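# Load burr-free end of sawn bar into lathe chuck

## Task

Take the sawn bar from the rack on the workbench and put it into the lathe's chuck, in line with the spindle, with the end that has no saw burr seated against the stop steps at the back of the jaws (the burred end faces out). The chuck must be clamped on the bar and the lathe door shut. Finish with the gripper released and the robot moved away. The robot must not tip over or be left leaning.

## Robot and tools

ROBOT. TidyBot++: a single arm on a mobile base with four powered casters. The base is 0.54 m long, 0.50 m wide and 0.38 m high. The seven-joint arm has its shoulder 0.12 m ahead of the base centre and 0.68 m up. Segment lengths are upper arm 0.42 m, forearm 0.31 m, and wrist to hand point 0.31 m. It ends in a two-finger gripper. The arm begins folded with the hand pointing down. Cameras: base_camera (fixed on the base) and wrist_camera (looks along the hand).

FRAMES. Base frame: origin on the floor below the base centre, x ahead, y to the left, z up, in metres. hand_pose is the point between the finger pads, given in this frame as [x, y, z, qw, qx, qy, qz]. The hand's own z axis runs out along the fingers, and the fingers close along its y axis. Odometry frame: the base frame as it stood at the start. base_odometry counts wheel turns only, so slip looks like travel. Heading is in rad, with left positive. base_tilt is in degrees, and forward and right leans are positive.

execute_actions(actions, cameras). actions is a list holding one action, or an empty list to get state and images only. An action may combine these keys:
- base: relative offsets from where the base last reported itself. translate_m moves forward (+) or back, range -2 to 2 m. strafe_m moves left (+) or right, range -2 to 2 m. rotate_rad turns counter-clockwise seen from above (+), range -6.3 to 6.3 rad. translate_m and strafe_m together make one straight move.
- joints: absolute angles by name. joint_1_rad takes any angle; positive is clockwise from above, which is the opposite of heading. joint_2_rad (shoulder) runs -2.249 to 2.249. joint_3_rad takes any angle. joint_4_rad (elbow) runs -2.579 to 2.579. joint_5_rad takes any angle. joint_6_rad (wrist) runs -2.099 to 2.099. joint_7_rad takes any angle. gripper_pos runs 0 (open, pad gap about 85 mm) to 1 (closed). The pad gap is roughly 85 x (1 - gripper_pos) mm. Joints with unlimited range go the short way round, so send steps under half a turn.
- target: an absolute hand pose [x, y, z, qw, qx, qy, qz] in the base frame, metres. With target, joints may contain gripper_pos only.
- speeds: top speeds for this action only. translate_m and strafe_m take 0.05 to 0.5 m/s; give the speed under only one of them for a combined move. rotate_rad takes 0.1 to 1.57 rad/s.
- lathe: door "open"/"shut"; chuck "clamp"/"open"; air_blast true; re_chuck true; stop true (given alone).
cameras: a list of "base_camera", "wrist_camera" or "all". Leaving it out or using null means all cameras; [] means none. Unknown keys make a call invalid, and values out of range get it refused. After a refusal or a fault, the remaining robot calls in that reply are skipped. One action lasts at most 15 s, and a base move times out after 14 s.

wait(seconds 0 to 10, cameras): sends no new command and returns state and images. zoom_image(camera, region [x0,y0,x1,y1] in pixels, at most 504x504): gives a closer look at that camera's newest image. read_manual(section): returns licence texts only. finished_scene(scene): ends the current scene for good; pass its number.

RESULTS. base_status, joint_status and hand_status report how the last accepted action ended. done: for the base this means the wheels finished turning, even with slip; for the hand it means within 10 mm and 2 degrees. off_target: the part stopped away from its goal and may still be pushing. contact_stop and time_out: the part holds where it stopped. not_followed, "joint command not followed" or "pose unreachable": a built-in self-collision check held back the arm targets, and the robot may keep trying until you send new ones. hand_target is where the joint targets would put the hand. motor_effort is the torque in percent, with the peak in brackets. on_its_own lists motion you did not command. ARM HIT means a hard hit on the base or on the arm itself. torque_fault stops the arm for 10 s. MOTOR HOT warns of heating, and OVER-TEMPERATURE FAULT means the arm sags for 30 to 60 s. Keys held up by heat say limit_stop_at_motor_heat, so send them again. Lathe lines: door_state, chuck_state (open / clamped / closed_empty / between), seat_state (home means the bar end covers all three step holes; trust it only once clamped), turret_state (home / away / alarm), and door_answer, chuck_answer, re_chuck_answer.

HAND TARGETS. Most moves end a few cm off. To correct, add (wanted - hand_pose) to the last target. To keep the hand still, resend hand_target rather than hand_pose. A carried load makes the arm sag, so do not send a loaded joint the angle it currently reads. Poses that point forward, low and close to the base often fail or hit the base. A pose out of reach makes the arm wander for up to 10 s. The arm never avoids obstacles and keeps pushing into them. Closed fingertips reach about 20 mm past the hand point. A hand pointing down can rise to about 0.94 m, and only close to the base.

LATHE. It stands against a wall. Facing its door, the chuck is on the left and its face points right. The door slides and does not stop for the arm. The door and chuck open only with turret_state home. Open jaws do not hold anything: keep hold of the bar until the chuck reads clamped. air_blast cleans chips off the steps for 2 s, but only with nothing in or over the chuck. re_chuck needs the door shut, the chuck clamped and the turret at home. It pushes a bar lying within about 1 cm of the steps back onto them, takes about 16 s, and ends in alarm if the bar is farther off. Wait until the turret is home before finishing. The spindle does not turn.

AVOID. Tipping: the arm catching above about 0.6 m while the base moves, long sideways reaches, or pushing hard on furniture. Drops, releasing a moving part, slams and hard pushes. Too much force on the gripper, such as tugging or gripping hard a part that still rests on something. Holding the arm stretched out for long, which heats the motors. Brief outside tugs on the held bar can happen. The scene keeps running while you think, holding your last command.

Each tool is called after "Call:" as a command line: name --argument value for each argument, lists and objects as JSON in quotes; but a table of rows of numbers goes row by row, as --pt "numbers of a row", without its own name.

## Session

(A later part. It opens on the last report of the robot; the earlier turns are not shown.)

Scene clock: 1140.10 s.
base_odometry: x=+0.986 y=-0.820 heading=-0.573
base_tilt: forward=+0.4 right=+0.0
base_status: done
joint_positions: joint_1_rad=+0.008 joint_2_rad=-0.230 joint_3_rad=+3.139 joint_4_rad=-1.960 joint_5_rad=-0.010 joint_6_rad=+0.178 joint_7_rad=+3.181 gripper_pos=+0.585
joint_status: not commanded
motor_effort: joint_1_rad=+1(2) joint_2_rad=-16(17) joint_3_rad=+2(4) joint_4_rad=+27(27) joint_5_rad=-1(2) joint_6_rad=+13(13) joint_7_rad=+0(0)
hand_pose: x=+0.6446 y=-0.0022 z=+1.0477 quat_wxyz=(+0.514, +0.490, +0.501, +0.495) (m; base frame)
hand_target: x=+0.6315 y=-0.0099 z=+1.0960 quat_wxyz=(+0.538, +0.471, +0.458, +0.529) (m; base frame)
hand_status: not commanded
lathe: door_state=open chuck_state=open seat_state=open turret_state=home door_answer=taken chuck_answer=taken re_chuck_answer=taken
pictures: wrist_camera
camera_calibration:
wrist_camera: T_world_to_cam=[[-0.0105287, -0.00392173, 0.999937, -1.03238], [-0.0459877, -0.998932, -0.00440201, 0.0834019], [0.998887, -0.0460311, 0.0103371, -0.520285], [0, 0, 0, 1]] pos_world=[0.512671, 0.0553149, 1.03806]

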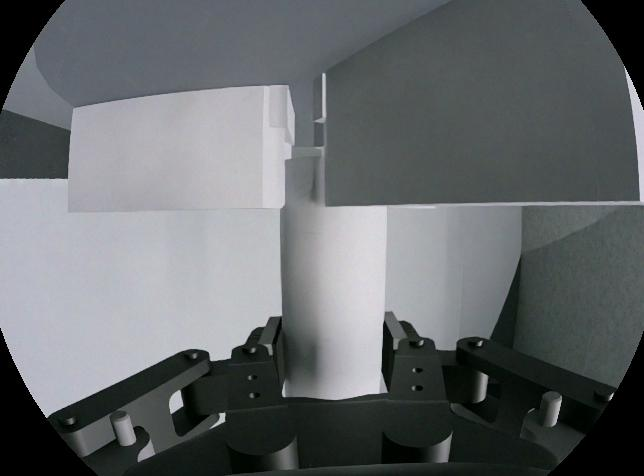

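Call:
execute_actions --actions '[{"base": {"strafe_m": 0.007}, "speeds": {"strafe_m": 0.05}}]' --cameras '["wrist_camera"]'

Call:
zoom_image --camera "wrist_camera" --region '[250, 90, 410, 230]'

Scene clock: 1166.40 s.
base_odometry: x=+0.989 y=-0.814 heading=-0.573
base_tilt: forward=+0.4 right=+0.0
base_status: done
joint_positions: joint_1_rad=+0.009 joint_2_rad=-0.231 joint_3_rad=+3.140 joint_4_rad=-1.960 joint_5_rad=-0.010 joint_6_rad=+0.178 joint_7_rad=+3.181 gripper_pos=+0.585
joint_status: not commanded
motor_effort: joint_1_rad=+1(2) joint_2_rad=-16(16) joint_3_rad=+2(4) joint_4_rad=+26(27) joint_5_rad=-1(1) joint_6_rad=+13(14) joint_7_rad=+0(1)
hand_pose: x=+0.6442 y=-0.0030 z=+1.0481 quat_wxyz=(+0.515, +0.490, +0.500, +0.495) (m; base frame)
hand_target: x=+0.6315 y=-0.0099 z=+1.0960 quat_wxyz=(+0.538, +0.471, +0.458, +0.529) (m; base frame)
hand_status: not commanded
lathe: door_state=open chuck_state=open seat_state=open turret_state=home door_answer=taken chuck_answer=taken re_chuck_answer=taken
pictures: wrist_camera
camera_calibration:
wrist_camera: T_world_to_cam=[[-0.0113882, -0.0040932, 0.999927, -1.03225], [-0.0473998, -0.998865, -0.00462869, 0.08372], [0.998811, -0.0474491, 0.0111813, -0.520741], [0, 0, 0, 1]] pos_world=[0.512334, 0.0546911, 1.03838]

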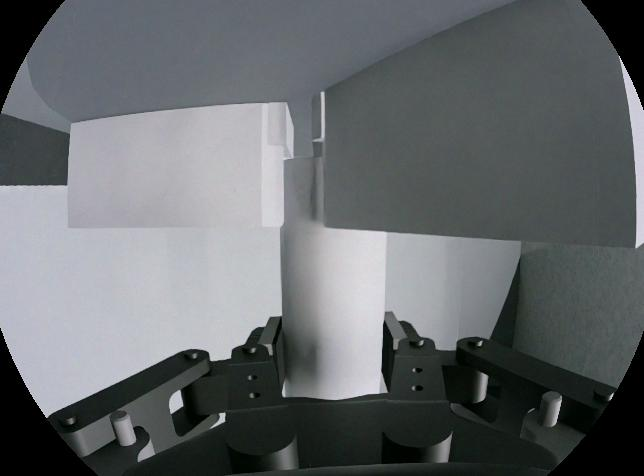

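Scaled by 3.150.

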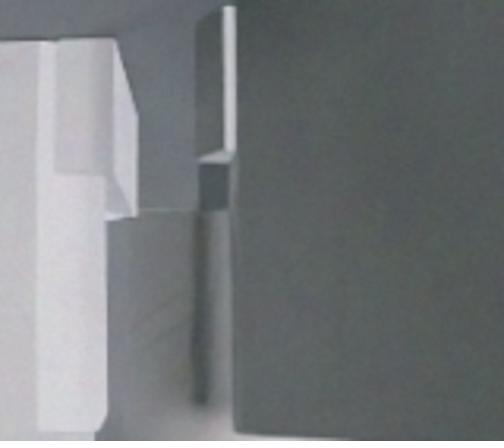

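Call:
zoom_image --camera "wrist_camera" --region '[270, 200, 400, 260]'

Scaled by 3.877.

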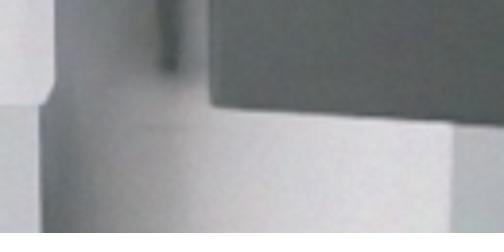

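Call:
execute_actions --actions '[{"base": {"strafe_m": 0.004}, "speeds": {"strafe_m": 0.05}}]' --cameras '["wrist_camera"]'

Call:
zoom_image --camera "wrist_camera" --region '[250, 90, 410, 230]'

Scene clock: 1208.60 s.
base_odometry: x=+0.992 y=-0.810 heading=-0.573
base_tilt: forward=+0.3 right=+0.0
base_status: done
joint_positions: joint_1_rad=+0.011 joint_2_rad=-0.232 joint_3_rad=+3.142 joint_4_rad=-1.961 joint_5_rad=-0.010 joint_6_rad=+0.178 joint_7_rad=+3.181 gripper_pos=+0.585
joint_status: not commanded
motor_effort: joint_1_rad=+0(2) joint_2_rad=-15(16) joint_3_rad=+1(4) joint_4_rad=+26(27) joint_5_rad=-1(2) joint_6_rad=+13(14) joint_7_rad=+0(1)
hand_pose: x=+0.6439 y=-0.0051 z=+1.0483 quat_wxyz=(+0.515, +0.491, +0.499, +0.494) (m; base frame)
hand_target: x=+0.6315 y=-0.0099 z=+1.0960 quat_wxyz=(+0.538, +0.471, +0.458, +0.529) (m; base frame)
hand_status: not commanded
lathe: door_state=open chuck_state=open seat_state=open turret_state=home door_answer=taken chuck_answer=taken re_chuck_answer=taken
pictures: wrist_camera
camera_calibration:
wrist_camera: T_world_to_cam=[[-0.0118205, -0.00453163, 0.99992, -1.03217], [-0.0511278, -0.998679, -0.00513041, 0.0845012], [0.998622, -0.0511843, 0.0115732, -0.520877], [0, 0, 0, 1]] pos_world=[0.512279, 0.0530514, 1.03855]

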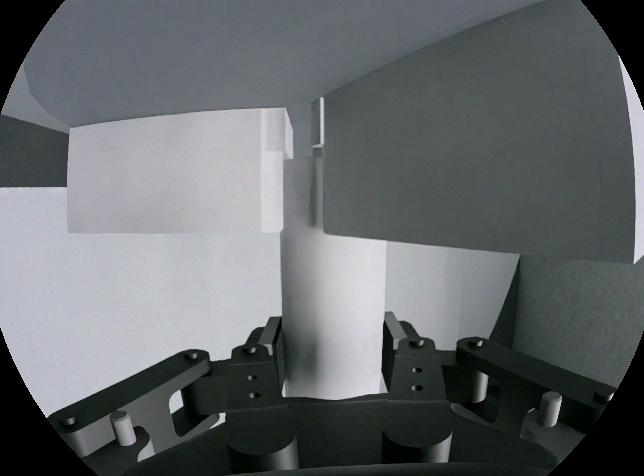

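Scaled by 3.150.

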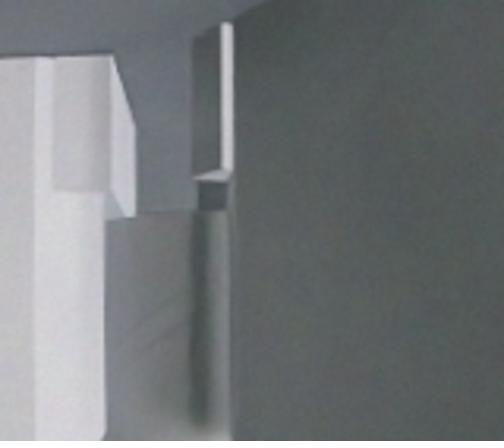

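Call:
zoom_image --camera "wrist_camera" --region '[270, 90, 350, 170]'

Scaled by 6.300.

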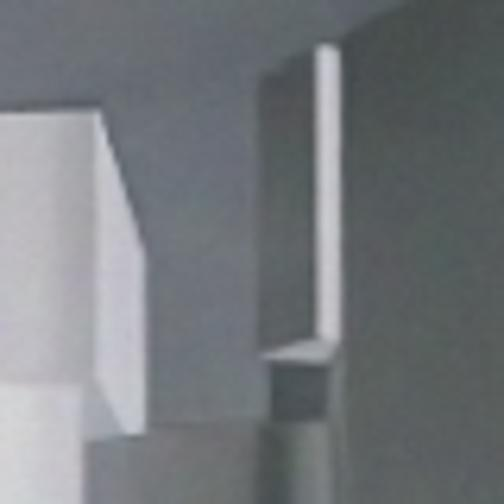

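Call:
execute_actions --actions '[{"base": {"strafe_m": 0.002}, "speeds": {"strafe_m": 0.05}}]' --cameras '["wrist_camera"]'

Call:
zoom_image --camera "wrist_camera" --region '[270, 90, 350, 170]'

Scene clock: 1264.67 s.
base_odometry: x=+0.993 y=-0.809 heading=-0.574
base_tilt: forward=+0.4 right=+0.0
base_status: done
joint_positions: joint_1_rad=+0.012 joint_2_rad=-0.232 joint_3_rad=+3.143 joint_4_rad=-1.961 joint_5_rad=-0.010 joint_6_rad=+0.178 joint_7_rad=+3.181 gripper_pos=+0.585
joint_status: not commanded
motor_effort: joint_1_rad=+0(3) joint_2_rad=-15(15) joint_3_rad=+1(3) joint_4_rad=+26(27) joint_5_rad=-1(1) joint_6_rad=+13(13) joint_7_rad=+0(1)
hand_pose: x=+0.6437 y=-0.0066 z=+1.0483 quat_wxyz=(+0.516, +0.492, +0.498, +0.494) (m; base frame)
hand_target: x=+0.6315 y=-0.0099 z=+1.0960 quat_wxyz=(+0.538, +0.471, +0.458, +0.529) (m; base frame)
hand_status: not commanded
lathe: door_state=open chuck_state=open seat_state=open turret_state=home door_answer=taken chuck_answer=taken re_chuck_answer=taken
pictures: wrist_camera
camera_calibration:
wrist_camera: T_world_to_cam=[[-0.0120116, -0.00478424, 0.999916, -1.03213], [-0.0536175, -0.998547, -0.00542177, 0.0849938], [0.998489, -0.0536782, 0.0117376, -0.520915], [0, 0, 0, 1]] pos_world=[0.512288, 0.0519705, 1.03862]

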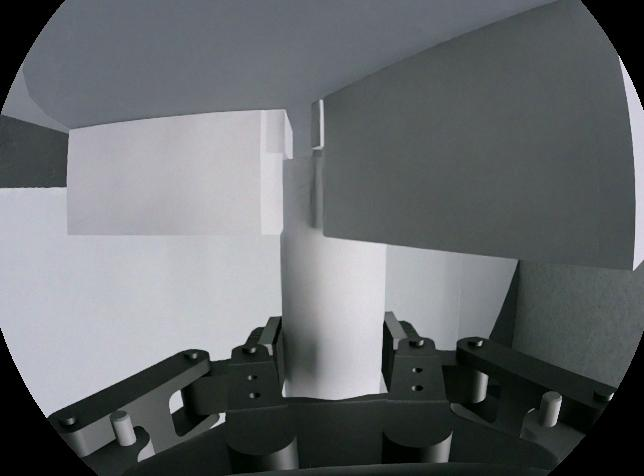

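Scaled by 6.300.

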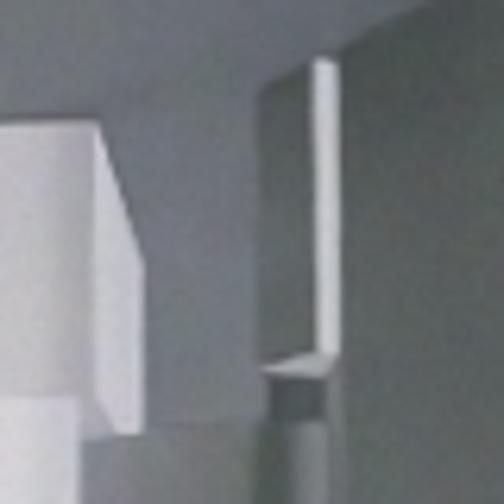

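Call:
zoom_image --camera "wrist_camera" --region '[270, 230, 400, 330]'

Scaled by 3.877.

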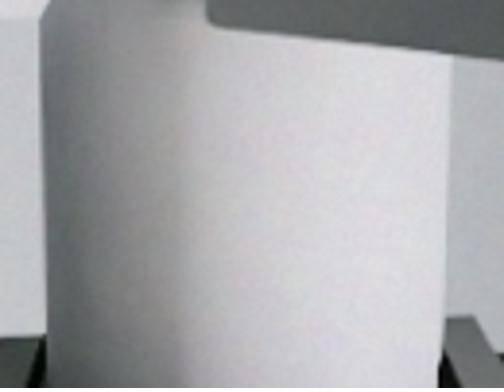

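Call:
execute_actions --actions '[{"joints": {"joint_1_rad": -0.012}}]' --cameras '["wrist_camera"]'

Call:
zoom_image --camera "wrist_camera" --region '[270, 90, 350, 170]'

Scene clock: 1312.07 s.
base_odometry: x=+0.993 y=-0.809 heading=-0.574
base_tilt: forward=+0.4 right=+0.0
base_status: not commanded
joint_positions: joint_1_rad=+0.009 joint_2_rad=-0.232 joint_3_rad=+3.145 joint_4_rad=-1.961 joint_5_rad=-0.010 joint_6_rad=+0.178 joint_7_rad=+3.181 gripper_pos=+0.585
joint_status: all done
motor_effort: joint_1_rad=+0(2) joint_2_rad=-15(15) joint_3_rad=+1(2) joint_4_rad=+26(27) joint_5_rad=-1(1) joint_6_rad=+13(14) joint_7_rad=+0(1)
hand_pose: x=+0.6438 y=-0.0061 z=+1.0483 quat_wxyz=(+0.516, +0.491, +0.498, +0.494) (m; base frame)
hand_target: x=+0.6315 y=+0.0075 z=+1.0960 quat_wxyz=(+0.529, +0.463, +0.466, +0.538) (m; base frame)
hand_status: not commanded
lathe: door_state=open chuck_state=open seat_state=open turret_state=home door_answer=taken chuck_answer=taken re_chuck_answer=taken
pictures: wrist_camera
camera_calibration:
wrist_camera: T_world_to_cam=[[-0.011951, -0.00513665, 0.999915, -1.03213], [-0.0525219, -0.998603, -0.00575765, 0.0850921], [0.998548, -0.0525862, 0.0116645, -0.520865], [0, 0, 0, 1]] pos_world=[0.512243, 0.0522812, 1.03861]

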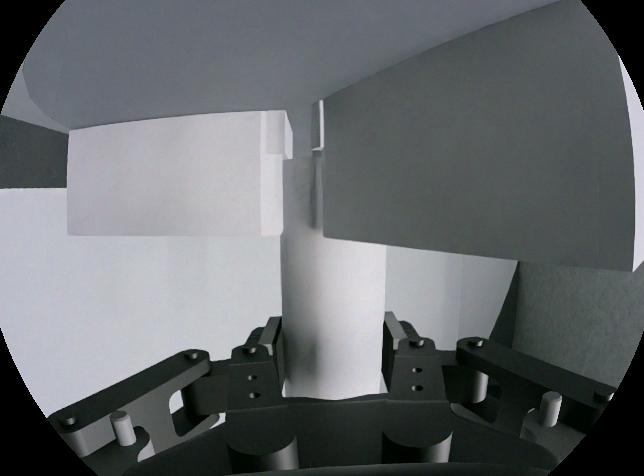

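Scaled by 6.300.

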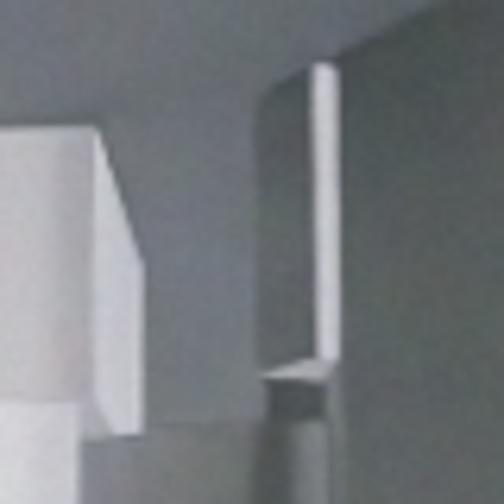

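Call:
execute_actions --actions '[{"joints": {"joint_1_rad": -0.025}}]' --cameras '["wrist_camera"]'

Call:
zoom_image --camera "wrist_camera" --region '[270, 90, 350, 170]'

Scene clock: 1371.47 s.
base_odometry: x=+0.993 y=-0.809 heading=-0.574
base_tilt: forward=+0.3 right=+0.0
base_status: not commanded
joint_positions: joint_1_rad=+0.008 joint_2_rad=-0.232 joint_3_rad=+3.146 joint_4_rad=-1.961 joint_5_rad=-0.010 joint_6_rad=+0.178 joint_7_rad=+3.181 gripper_pos=+0.585
joint_status: all done
motor_effort: joint_1_rad=-1(2) joint_2_rad=-15(15) joint_3_rad=+0(2) joint_4_rad=+27(27) joint_5_rad=-1(1) joint_6_rad=+13(13) joint_7_rad=+0(1)
hand_pose: x=+0.6438 y=-0.0060 z=+1.0483 quat_wxyz=(+0.516, +0.491, +0.498, +0.494) (m; base frame)
hand_target: x=+0.6314 y=+0.0142 z=+1.0960 quat_wxyz=(+0.525, +0.460, +0.469, +0.541) (m; base frame)
hand_status: not commanded
lathe: door_state=open chuck_state=open seat_state=open turret_state=home door_answer=taken chuck_answer=taken re_chuck_answer=taken
pictures: wrist_camera
camera_calibration:
wrist_camera: T_world_to_cam=[[-0.0119219, -0.005447, 0.999914, -1.03214], [-0.0520756, -0.998625, -0.00606087, 0.0852459], [0.998572, -0.0521434, 0.0116218, -0.520842], [0, 0, 0, 1]] pos_world=[0.512232, 0.0523482, 1.03862]

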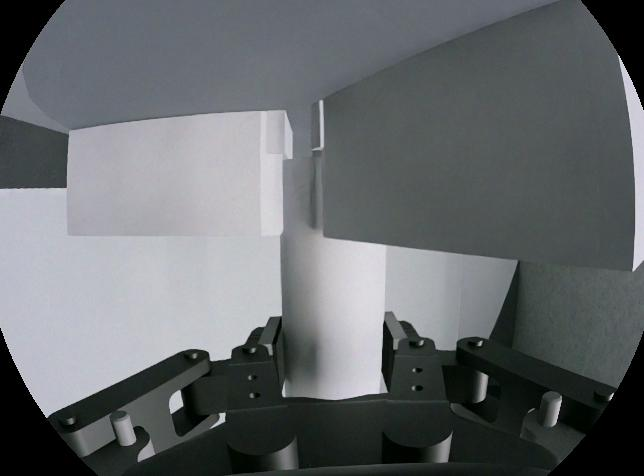

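Scaled by 6.300.

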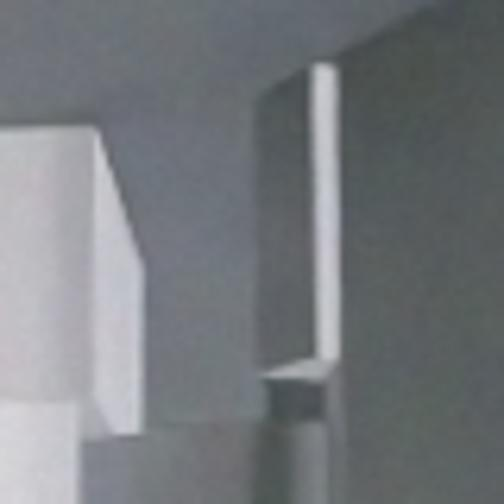

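Call:
zoom_image --camera "wrist_camera" --region '[275, 140, 335, 180]'

Scaled by 8.400.

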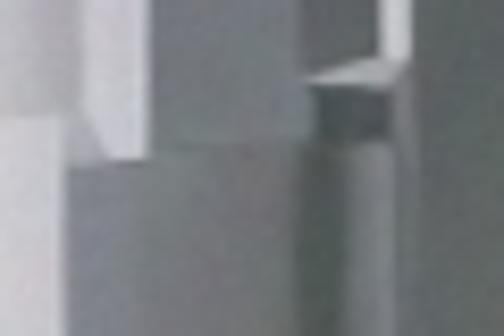

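Call:
execute_actions --actions '[{"lathe": {"chuck": "clamp"}}]' --cameras '["wrist_camera"]'

Call:
wait --seconds 1.5 --cameras '["wrist_camera"]'

Call:
zoom_image --camera "wrist_camera" --region '[275, 140, 335, 180]'

Scene clock: 1479.33 s.
base_odometry: x=+0.993 y=-0.809 heading=-0.574
base_tilt: forward=+0.4 right=+0.1
base_status: not commanded
joint_positions: joint_1_rad=+0.008 joint_2_rad=-0.234 joint_3_rad=+3.146 joint_4_rad=-1.962 joint_5_rad=-0.010 joint_6_rad=+0.178 joint_7_rad=+3.181 gripper_pos=+0.585
joint_status: not commanded
motor_effort: joint_1_rad=-2(2) joint_2_rad=-14(15) joint_3_rad=-1(1) joint_4_rad=+27(28) joint_5_rad=-1(1) joint_6_rad=+14(14) joint_7_rad=+0(0)
hand_pose: x=+0.6433 y=-0.0060 z=+1.0479 quat_wxyz=(+0.515, +0.492, +0.498, +0.494) (m; base frame)
hand_target: x=+0.6314 y=+0.0142 z=+1.0960 quat_wxyz=(+0.525, +0.460, +0.469, +0.541) (m; base frame)
hand_status: not commanded
lathe: door_state=open chuck_state=between seat_state=open turret_state=home door_answer=taken chuck_answer=taken re_chuck_answer=taken
pictures: wrist_camera
camera_calibration:
wrist_camera: T_world_to_cam=[[-0.0114224, -0.00545793, 0.99992, -1.03205], [-0.0520769, -0.998625, -0.00604576, 0.0852091], [0.998578, -0.0521418, 0.0111224, -0.519851], [0, 0, 0, 1]] pos_world=[0.511761, 0.052353, 1.03827]

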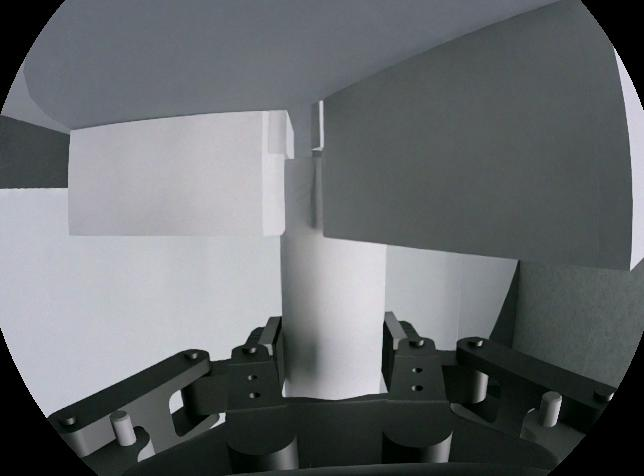

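Scene clock: 1480.83 s.
base_odometry: x=+0.993 y=-0.809 heading=-0.574
base_tilt: forward=+0.4 right=+0.0
base_status: not commanded
joint_positions: joint_1_rad=+0.007 joint_2_rad=-0.241 joint_3_rad=+3.146 joint_4_rad=-1.968 joint_5_rad=-0.010 joint_6_rad=+0.178 joint_7_rad=+3.181 gripper_pos=+0.586
joint_status: not commanded
motor_effort: joint_1_rad=-1(2) joint_2_rad=-14(15) joint_3_rad=+0(1) joint_4_rad=+27(28) joint_5_rad=-2(1) joint_6_rad=+14(14) joint_7_rad=-2(0)
hand_pose: x=+0.6403 y=-0.0058 z=+1.0487 quat_wxyz=(+0.516, +0.491, +0.498, +0.495) (m; base frame)
hand_target: x=+0.6314 y=+0.0142 z=+1.0960 quat_wxyz=(+0.525, +0.460, +0.469, +0.541) (m; base frame)
hand_status: not commanded
wait: 1.50 s; at rest by 0.57 s
lathe: door_state=open chuck_state=clamped seat_state=open turret_state=home door_answer=taken chuck_answer=taken re_chuck_answer=taken
pictures: wrist_camera
camera_calibration:
wrist_camera: T_world_to_cam=[[-0.0139486, -0.00553451, 0.999887, -1.03125], [-0.0517015, -0.998643, -0.00624887, 0.0852374], [0.998565, -0.0517829, 0.0136435, -0.519448], [0, 0, 0, 1]] pos_world=[0.508725, 0.0525158, 1.03875]

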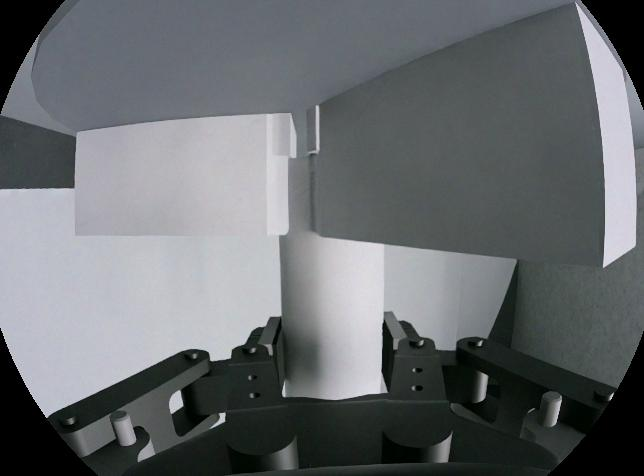

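Scaled by 8.400.

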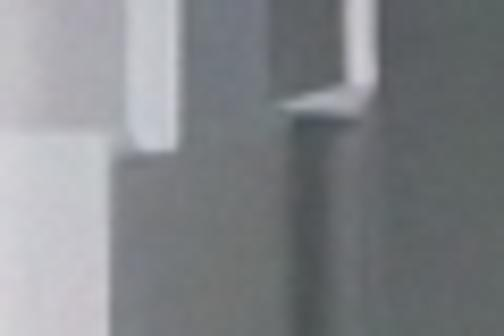

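Call:
zoom_image --camera "wrist_camera" --region '[270, 90, 350, 170]'

Scaled by 6.300.

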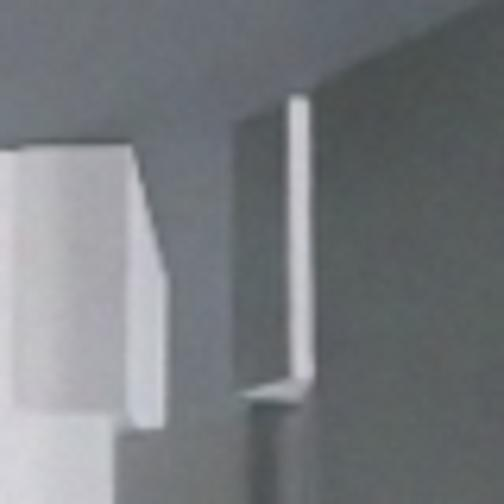

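Call:
execute_actions --actions '[{"lathe": {"chuck": "open"}}]' --cameras '[]'

Call:
wait --seconds 2.0 --cameras '["wrist_camera"]'

Call:
zoom_image --camera "wrist_camera" --region '[275, 140, 335, 180]'

Scene clock: 1500.90 s.
base_odometry: x=+0.993 y=-0.809 heading=-0.574
base_tilt: forward=+0.4 right=+0.0
base_status: not commanded
joint_positions: joint_1_rad=+0.006 joint_2_rad=-0.238 joint_3_rad=+3.147 joint_4_rad=-1.967 joint_5_rad=-0.010 joint_6_rad=+0.181 joint_7_rad=+3.175 gripper_pos=+0.586
joint_status: not commanded
motor_effort: joint_1_rad=-2(3) joint_2_rad=-17(18) joint_3_rad=-1(2) joint_4_rad=+26(28) joint_5_rad=-1(3) joint_6_rad=+13(14) joint_7_rad=+0(3)
hand_pose: x=+0.6414 y=-0.0055 z=+1.0481 quat_wxyz=(+0.514, +0.492, +0.497, +0.497) (m; base frame)
hand_target: x=+0.6314 y=+0.0142 z=+1.0960 quat_wxyz=(+0.525, +0.460, +0.469, +0.541) (m; base frame)
hand_status: not commanded
lathe: door_state=open chuck_state=between seat_state=open turret_state=home door_answer=taken chuck_answer=taken re_chuck_answer=taken
pictures: none
No camera images: "cameras" was empty.

Scene clock: 1502.90 s.
base_odometry: x=+0.993 y=-0.809 heading=-0.574
base_tilt: forward=+0.3 right=+0.0
base_status: not commanded
joint_positions: joint_1_rad=+0.006 joint_2_rad=-0.238 joint_3_rad=+3.147 joint_4_rad=-1.967 joint_5_rad=-0.010 joint_6_rad=+0.181 joint_7_rad=+3.175 gripper_pos=+0.586
joint_status: not commanded
motor_effort: joint_1_rad=-1(3) joint_2_rad=-17(18) joint_3_rad=-1(2) joint_4_rad=+26(28) joint_5_rad=-1(3) joint_6_rad=+13(14) joint_7_rad=+0(3)
hand_pose: x=+0.6414 y=-0.0055 z=+1.0481 quat_wxyz=(+0.514, +0.492, +0.497, +0.497) (m; base frame)
hand_target: x=+0.6314 y=+0.0142 z=+1.0960 quat_wxyz=(+0.525, +0.460, +0.469, +0.541) (m; base frame)
hand_status: not commanded
wait: 2.00 s; at rest by 0.27 s
lathe: door_state=open chuck_state=open seat_state=open turret_state=home door_answer=taken chuck_answer=taken re_chuck_answer=taken
pictures: wrist_camera
camera_calibration:
wrist_camera: T_world_to_cam=[[-0.0141869, -0.0111179, 0.999838, -1.03047], [-0.0510122, -0.998628, -0.0118283, 0.0909487], [0.998597, -0.0511717, 0.0136003, -0.520516], [0, 0, 0, 1]] pos_world=[0.509806, 0.0527316, 1.03846]

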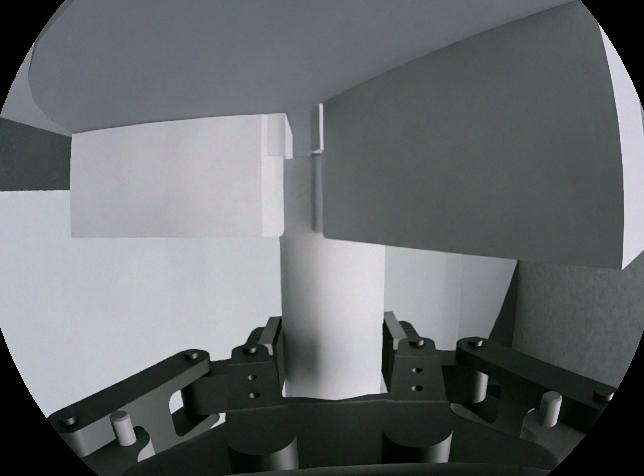

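Scaled by 8.400.

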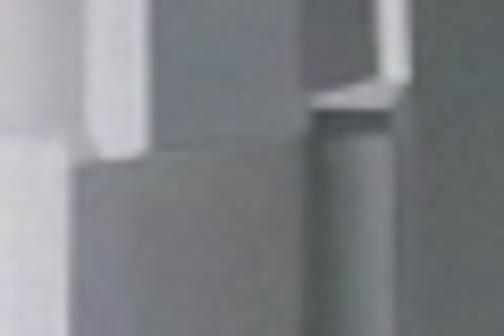

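Call:
execute_actions --actions '[{"base": {"strafe_m": 0.002}, "speeds": {"strafe_m": 0.05}}]' --cameras '["wrist_camera"]'

Call:
zoom_image --camera "wrist_camera" --region '[275, 140, 335, 180]'

Scene clock: 1508.27 s.
base_odometry: x=+0.994 y=-0.807 heading=-0.574
base_tilt: forward=+0.4 right=+0.0
base_status: done
joint_positions: joint_1_rad=+0.005 joint_2_rad=-0.238 joint_3_rad=+3.151 joint_4_rad=-1.967 joint_5_rad=-0.010 joint_6_rad=+0.181 joint_7_rad=+3.175 gripper_pos=+0.586
joint_status: not commanded
motor_effort: joint_1_rad=-3(5) joint_2_rad=-17(17) joint_3_rad=-2(5) joint_4_rad=+26(27) joint_5_rad=-1(1) joint_6_rad=+13(13) joint_7_rad=-1(1)
hand_pose: x=+0.6414 y=-0.0073 z=+1.0481 quat_wxyz=(+0.515, +0.493, +0.496, +0.496) (m; base frame)
hand_target: x=+0.6314 y=+0.0142 z=+1.0960 quat_wxyz=(+0.525, +0.460, +0.469, +0.541) (m; base frame)
hand_status: not commanded
lathe: door_state=open chuck_state=open seat_state=open turret_state=home door_answer=taken chuck_answer=taken re_chuck_answer=taken
pictures: wrist_camera
camera_calibration:
wrist_camera: T_world_to_cam=[[-0.0142237, -0.0120778, 0.999826, -1.03047], [-0.05371, -0.998474, -0.0128255, 0.0919521], [0.998455, -0.053883, 0.0135533, -0.520515], [0, 0, 0, 1]] pos_world=[0.509993, 0.0513191, 1.03852]

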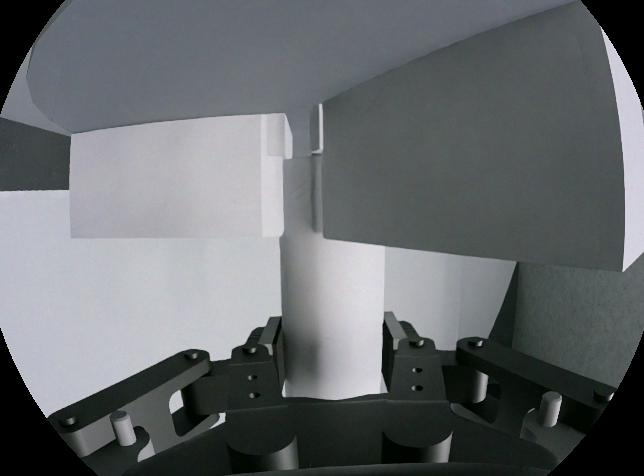

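Scaled by 8.400.

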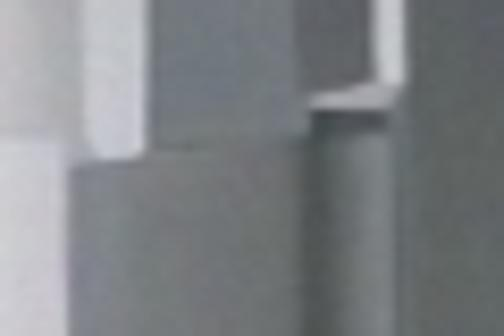

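Call:
execute_actions --actions '[{"lathe": {"chuck": "clamp"}}]' --cameras '[]'

Call:
wait --seconds 2.0 --cameras '["wrist_camera"]'

Call:
zoom_image --camera "wrist_camera" --region '[275, 140, 335, 180]'

Scene clock: 1524.57 s.
base_odometry: x=+0.994 y=-0.807 heading=-0.574
base_tilt: forward=+0.4 right=+0.0
base_status: not commanded
joint_positions: joint_1_rad=+0.005 joint_2_rad=-0.238 joint_3_rad=+3.151 joint_4_rad=-1.967 joint_5_rad=-0.010 joint_6_rad=+0.181 joint_7_rad=+3.175 gripper_pos=+0.586
joint_status: not commanded
motor_effort: joint_1_rad=-1(2) joint_2_rad=-17(17) joint_3_rad=-1(1) joint_4_rad=+26(26) joint_5_rad=-1(1) joint_6_rad=+12(13) joint_7_rad=+0(0)
hand_pose: x=+0.6414 y=-0.0074 z=+1.0481 quat_wxyz=(+0.515, +0.493, +0.496, +0.496) (m; base frame)
hand_target: x=+0.6314 y=+0.0142 z=+1.0960 quat_wxyz=(+0.525, +0.460, +0.469, +0.541) (m; base frame)
hand_status: not commanded
lathe: door_state=open chuck_state=between seat_state=open turret_state=home door_answer=taken chuck_answer=taken re_chuck_answer=taken
pictures: none
No camera images: "cameras" was empty.

Scene clock: 1526.57 s.
base_odometry: x=+0.994 y=-0.807 heading=-0.574
base_tilt: forward=+0.4 right=+0.1
base_status: not commanded
joint_positions: joint_1_rad=+0.004 joint_2_rad=-0.242 joint_3_rad=+3.151 joint_4_rad=-1.969 joint_5_rad=-0.008 joint_6_rad=+0.181 joint_7_rad=+3.175 gripper_pos=+0.586
joint_status: not commanded
motor_effort: joint_1_rad=-2(2) joint_2_rad=-15(17) joint_3_rad=-1(1) joint_4_rad=+27(26) joint_5_rad=-3(1) joint_6_rad=+13(13) joint_7_rad=-2(0)
hand_pose: x=+0.6401 y=-0.0073 z=+1.0487 quat_wxyz=(+0.516, +0.492, +0.496, +0.496) (m; base frame)
hand_target: x=+0.6314 y=+0.0142 z=+1.0960 quat_wxyz=(+0.525, +0.460, +0.469, +0.541) (m; base frame)
hand_status: not commanded
wait: 2.00 s; at rest by 0.60 s
lathe: door_state=open chuck_state=clamped seat_state=open turret_state=home door_answer=taken chuck_answer=taken re_chuck_answer=taken
pictures: wrist_camera
camera_calibration:
wrist_camera: T_world_to_cam=[[-0.0156881, -0.00967887, 0.99983, -1.03011], [-0.0534505, -0.998515, -0.0105048, 0.0893156], [0.998447, -0.0536062, 0.0151474, -0.520873], [0, 0, 0, 1]] pos_world=[0.508678, 0.0512906, 1.03877]

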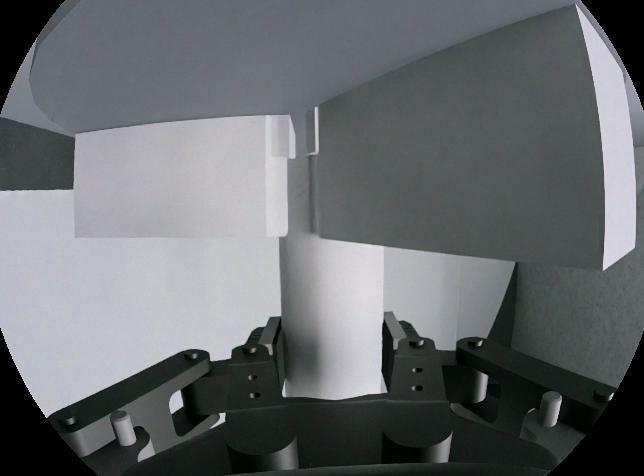

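Scaled by 8.400.

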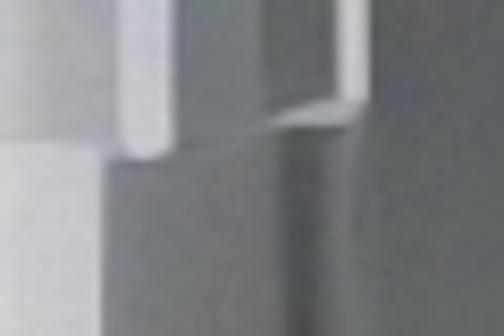

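Call:
execute_actions --actions '[{"joints": {"joint_1_rad": 0.006, "joint_2_rad": -0.242, "joint_3_rad": 3.15, "joint_4_rad": -1.967, "joint_6_rad": 0.181, "gripper_pos": 0.0}}]' --cameras '["wrist_camera"]'

Scene clock: 1553.40 s.
base_odometry: x=+0.994 y=-0.807 heading=-0.574
base_tilt: forward=+0.3 right=+0.0
base_status: not commanded
joint_positions: joint_1_rad=+0.005 joint_2_rad=-0.240 joint_3_rad=+3.151 joint_4_rad=-1.969 joint_5_rad=-0.008 joint_6_rad=+0.181 joint_7_rad=+3.172 gripper_pos=+0.000
joint_status: all done
motor_effort: joint_1_rad=+1(2) joint_2_rad=-12(17) joint_3_rad=+1(3) joint_4_rad=+21(27) joint_5_rad=-1(3) joint_6_rad=+9(13) joint_7_rad=+0(2)
hand_pose: x=+0.6407 y=-0.0075 z=+1.0482 quat_wxyz=(+0.515, +0.493, +0.495, +0.496) (m; base frame)
hand_target: x=+0.6400 y=-0.0068 z=+1.0504 quat_wxyz=(+0.508, +0.499, +0.488, +0.505) (m; base frame)
hand_status: not commanded
lathe: door_state=open chuck_state=clamped seat_state=open turret_state=home door_answer=taken chuck_answer=taken re_chuck_answer=taken
pictures: wrist_camera
camera_calibration:
wrist_camera: T_world_to_cam=[[-0.0144965, -0.01296, 0.999811, -1.03038], [-0.0538905, -0.998453, -0.0137238, 0.0927544], [0.998442, -0.0540792, 0.0137757, -0.520027], [0, 0, 0, 1]] pos_world=[0.509278, 0.0511345, 1.03862]

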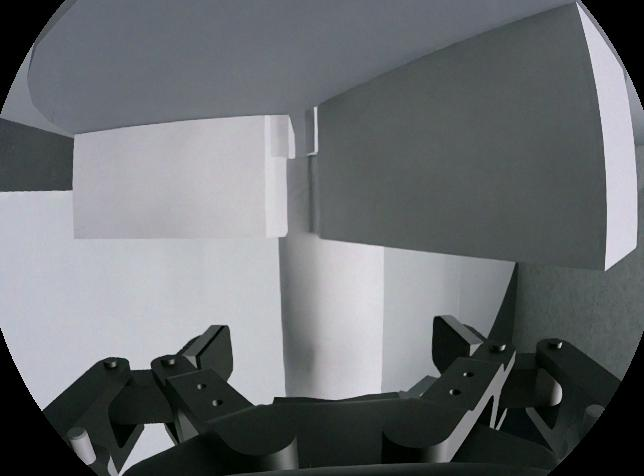

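Call:
execute_actions --actions '[{"base": {"translate_m": -0.6}}]'

Scene clock: 1565.17 s.
base_odometry: x=+0.490 y=-0.481 heading=-0.574
base_tilt: forward=+0.3 right=+0.0
base_status: done
joint_positions: joint_1_rad=+0.005 joint_2_rad=-0.246 joint_3_rad=+3.151 joint_4_rad=-1.969 joint_5_rad=-0.008 joint_6_rad=+0.181 joint_7_rad=+3.172 gripper_pos=+0.000
joint_status: not commanded
motor_effort: joint_1_rad=+0(1) joint_2_rad=-13(16) joint_3_rad=+1(2) joint_4_rad=+21(22) joint_5_rad=-1(1) joint_6_rad=+9(9) joint_7_rad=+0(1)
hand_pose: x=+0.6385 y=-0.0075 z=+1.0513 quat_wxyz=(+0.516, +0.492, +0.494, +0.498) (m; base frame)
hand_target: x=+0.6400 y=-0.0068 z=+1.0504 quat_wxyz=(+0.508, +0.499, +0.488, +0.505) (m; base frame)
hand_status: not commanded
lathe: door_state=open chuck_state=clamped seat_state=open turret_state=home door_answer=taken chuck_answer=taken re_chuck_answer=taken
pictures: base_camera, wrist_camera
camera_calibration:
wrist_camera: T_world_to_cam=[[-0.020402, -0.012929, 0.999708, -1.02961], [-0.0538085, -0.998453, -0.0140109, 0.0929404], [0.998343, -0.0540787, 0.0196748, -0.524037], [0, 0, 0, 1]] pos_world=[0.507163, 0.0511456, 1.04092]

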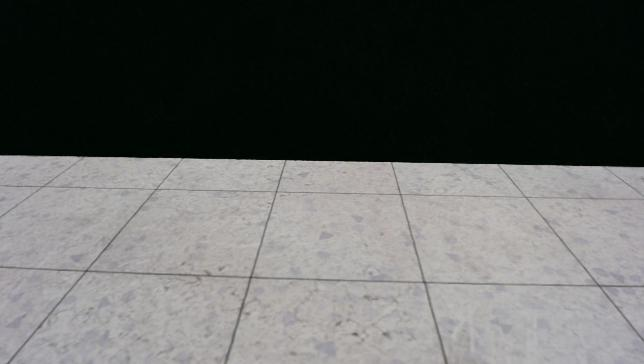

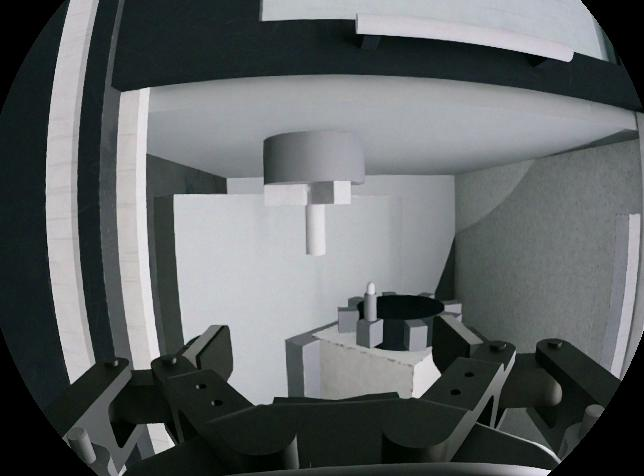

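Call:
execute_actions --actions '[{"lathe": {"door": "shut"}}]' --cameras '[]'

Call:
wait --seconds 6 --cameras '["wrist_camera"]'

Scene clock: 1569.43 s.
base_odometry: x=+0.490 y=-0.481 heading=-0.574
base_tilt: forward=+0.3 right=+0.1
base_status: not commanded
joint_positions: joint_1_rad=+0.005 joint_2_rad=-0.246 joint_3_rad=+3.151 joint_4_rad=-1.969 joint_5_rad=-0.008 joint_6_rad=+0.181 joint_7_rad=+3.172 gripper_pos=+0.000
joint_status: not commanded
motor_effort: joint_1_rad=+1(1) joint_2_rad=-13(13) joint_3_rad=+1(1) joint_4_rad=+21(22) joint_5_rad=-1(1) joint_6_rad=+8(9) joint_7_rad=+0(0)
hand_pose: x=+0.6385 y=-0.0075 z=+1.0513 quat_wxyz=(+0.516, +0.492, +0.494, +0.498) (m; base frame)
hand_target: x=+0.6400 y=-0.0068 z=+1.0504 quat_wxyz=(+0.508, +0.499, +0.488, +0.505) (m; base frame)
hand_status: not commanded
lathe: door_state=between chuck_state=clamped seat_state=open turret_state=home door_answer=taken chuck_answer=taken re_chuck_answer=taken
pictures: none
No camera images: "cameras" was empty.

Scene clock: 1575.43 s.
base_odometry: x=+0.490 y=-0.481 heading=-0.574
base_tilt: forward=+0.3 right=+0.0
base_status: not commanded
joint_positions: joint_1_rad=+0.005 joint_2_rad=-0.246 joint_3_rad=+3.151 joint_4_rad=-1.969 joint_5_rad=-0.008 joint_6_rad=+0.181 joint_7_rad=+3.172 gripper_pos=+0.000
joint_status: not commanded
motor_effort: joint_1_rad=+1(1) joint_2_rad=-13(13) joint_3_rad=+1(1) joint_4_rad=+21(22) joint_5_rad=-1(1) joint_6_rad=+9(9) joint_7_rad=+0(0)
hand_pose: x=+0.6385 y=-0.0075 z=+1.0513 quat_wxyz=(+0.516, +0.492, +0.494, +0.498) (m; base frame)
hand_target: x=+0.6400 y=-0.0068 z=+1.0504 quat_wxyz=(+0.508, +0.499, +0.488, +0.505) (m; base frame)
hand_status: not commanded
wait: 6.00 s; at rest by 0.27 s
lathe: door_state=shut chuck_state=clamped seat_state=open turret_state=home door_answer=taken chuck_answer=taken re_chuck_answer=taken
pictures: wrist_camera
camera_calibration:
wrist_camera: T_world_to_cam=[[-0.020402, -0.012929, 0.999708, -1.02961], [-0.0538085, -0.998453, -0.0140109, 0.0929404], [0.998343, -0.0540787, 0.0196748, -0.524037], [0, 0, 0, 1]] pos_world=[0.507163, 0.0511456, 1.04092]

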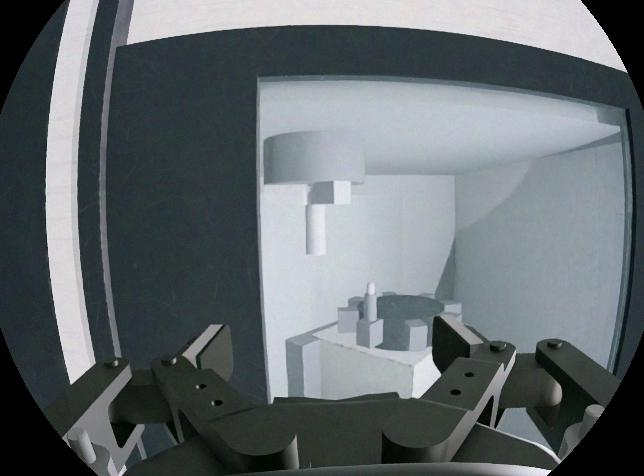

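Call:
execute_actions --actions '[{"lathe": {"re_chuck": true}}]' --cameras '[]'

Call:
wait --seconds 10 --cameras '["wrist_camera"]'

Call:
wait --seconds 9 --cameras '["wrist_camera"]'

Scene clock: 1579.23 s.
base_odometry: x=+0.490 y=-0.481 heading=-0.574
base_tilt: forward=+0.3 right=+0.1
base_status: not commanded
joint_positions: joint_1_rad=+0.005 joint_2_rad=-0.246 joint_3_rad=+3.151 joint_4_rad=-1.969 joint_5_rad=-0.008 joint_6_rad=+0.181 joint_7_rad=+3.172 gripper_pos=+0.000
joint_status: not commanded
motor_effort: joint_1_rad=+0(1) joint_2_rad=-12(13) joint_3_rad=+1(1) joint_4_rad=+21(21) joint_5_rad=-1(1) joint_6_rad=+8(9) joint_7_rad=+0(0)
hand_pose: x=+0.6385 y=-0.0075 z=+1.0513 quat_wxyz=(+0.516, +0.492, +0.494, +0.498) (m; base frame)
hand_target: x=+0.6400 y=-0.0068 z=+1.0504 quat_wxyz=(+0.508, +0.499, +0.488, +0.505) (m; base frame)
hand_status: not commanded
lathe: door_state=shut chuck_state=clamped seat_state=open turret_state=away door_answer=taken chuck_answer=taken re_chuck_answer=taken
pictures: none
No camera images: "cameras" was empty.

Scene clock: 1589.23 s.
base_odometry: x=+0.490 y=-0.481 heading=-0.574
base_tilt: forward=+0.4 right=+0.0
base_status: not commanded
joint_positions: joint_1_rad=+0.005 joint_2_rad=-0.246 joint_3_rad=+3.151 joint_4_rad=-1.969 joint_5_rad=-0.008 joint_6_rad=+0.181 joint_7_rad=+3.172 gripper_pos=+0.000
joint_status: not commanded
motor_effort: joint_1_rad=+1(1) joint_2_rad=-13(13) joint_3_rad=+1(1) joint_4_rad=+21(21) joint_5_rad=-1(1) joint_6_rad=+8(9) joint_7_rad=+0(0)
hand_pose: x=+0.6385 y=-0.0075 z=+1.0513 quat_wxyz=(+0.516, +0.492, +0.494, +0.498) (m; base frame)
hand_target: x=+0.6400 y=-0.0068 z=+1.0504 quat_wxyz=(+0.508, +0.499, +0.488, +0.505) (m; base frame)
hand_status: not commanded
wait: 10.00 s; at rest by 0.27 s
lathe: door_state=shut chuck_state=clamped seat_state=home turret_state=away door_answer=taken chuck_answer=taken re_chuck_answer=taken
pictures: wrist_camera
camera_calibration:
wrist_camera: T_world_to_cam=[[-0.020402, -0.012929, 0.999708, -1.02961], [-0.0538085, -0.998453, -0.0140109, 0.0929404], [0.998343, -0.0540787, 0.0196748, -0.524037], [0, 0, 0, 1]] pos_world=[0.507163, 0.0511456, 1.04092]

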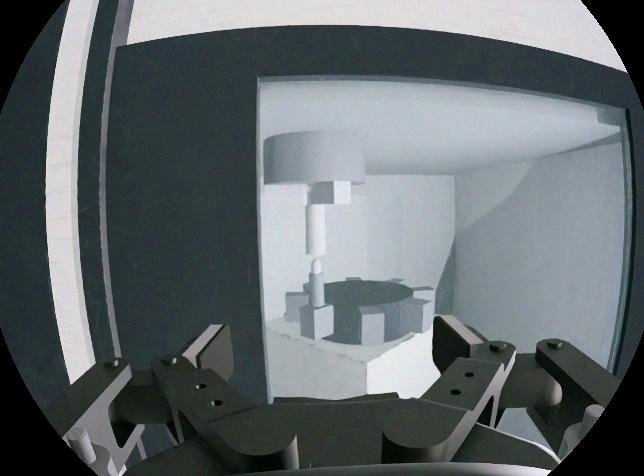

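Scene clock: 1598.23 s.
base_odometry: x=+0.490 y=-0.481 heading=-0.574
base_tilt: forward=+0.3 right=+0.0
base_status: not commanded
joint_positions: joint_1_rad=+0.005 joint_2_rad=-0.246 joint_3_rad=+3.151 joint_4_rad=-1.969 joint_5_rad=-0.008 joint_6_rad=+0.181 joint_7_rad=+3.172 gripper_pos=+0.000
joint_status: not commanded
motor_effort: joint_1_rad=+0(1) joint_2_rad=-12(13) joint_3_rad=+1(1) joint_4_rad=+21(21) joint_5_rad=-1(1) joint_6_rad=+9(9) joint_7_rad=+0(0)
hand_pose: x=+0.6385 y=-0.0075 z=+1.0513 quat_wxyz=(+0.516, +0.492, +0.494, +0.498) (m; base frame)
hand_target: x=+0.6400 y=-0.0068 z=+1.0504 quat_wxyz=(+0.508, +0.499, +0.488, +0.505) (m; base frame)
hand_status: not commanded
wait: 9.00 s; at rest by 0.27 s
lathe: door_state=shut chuck_state=clamped seat_state=home turret_state=home door_answer=taken chuck_answer=taken re_chuck_answer=taken
pictures: wrist_camera
camera_calibration:
wrist_camera: T_world_to_cam=[[-0.020402, -0.012929, 0.999708, -1.02961], [-0.0538085, -0.998453, -0.0140109, 0.0929404], [0.998343, -0.0540787, 0.0196748, -0.524037], [0, 0, 0, 1]] pos_world=[0.507163, 0.0511456, 1.04092]

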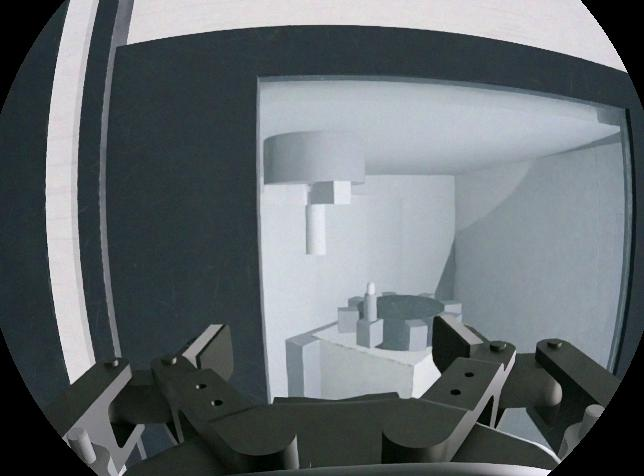

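Call:
finished_scene --scene 2

The scene is finished: the task was done.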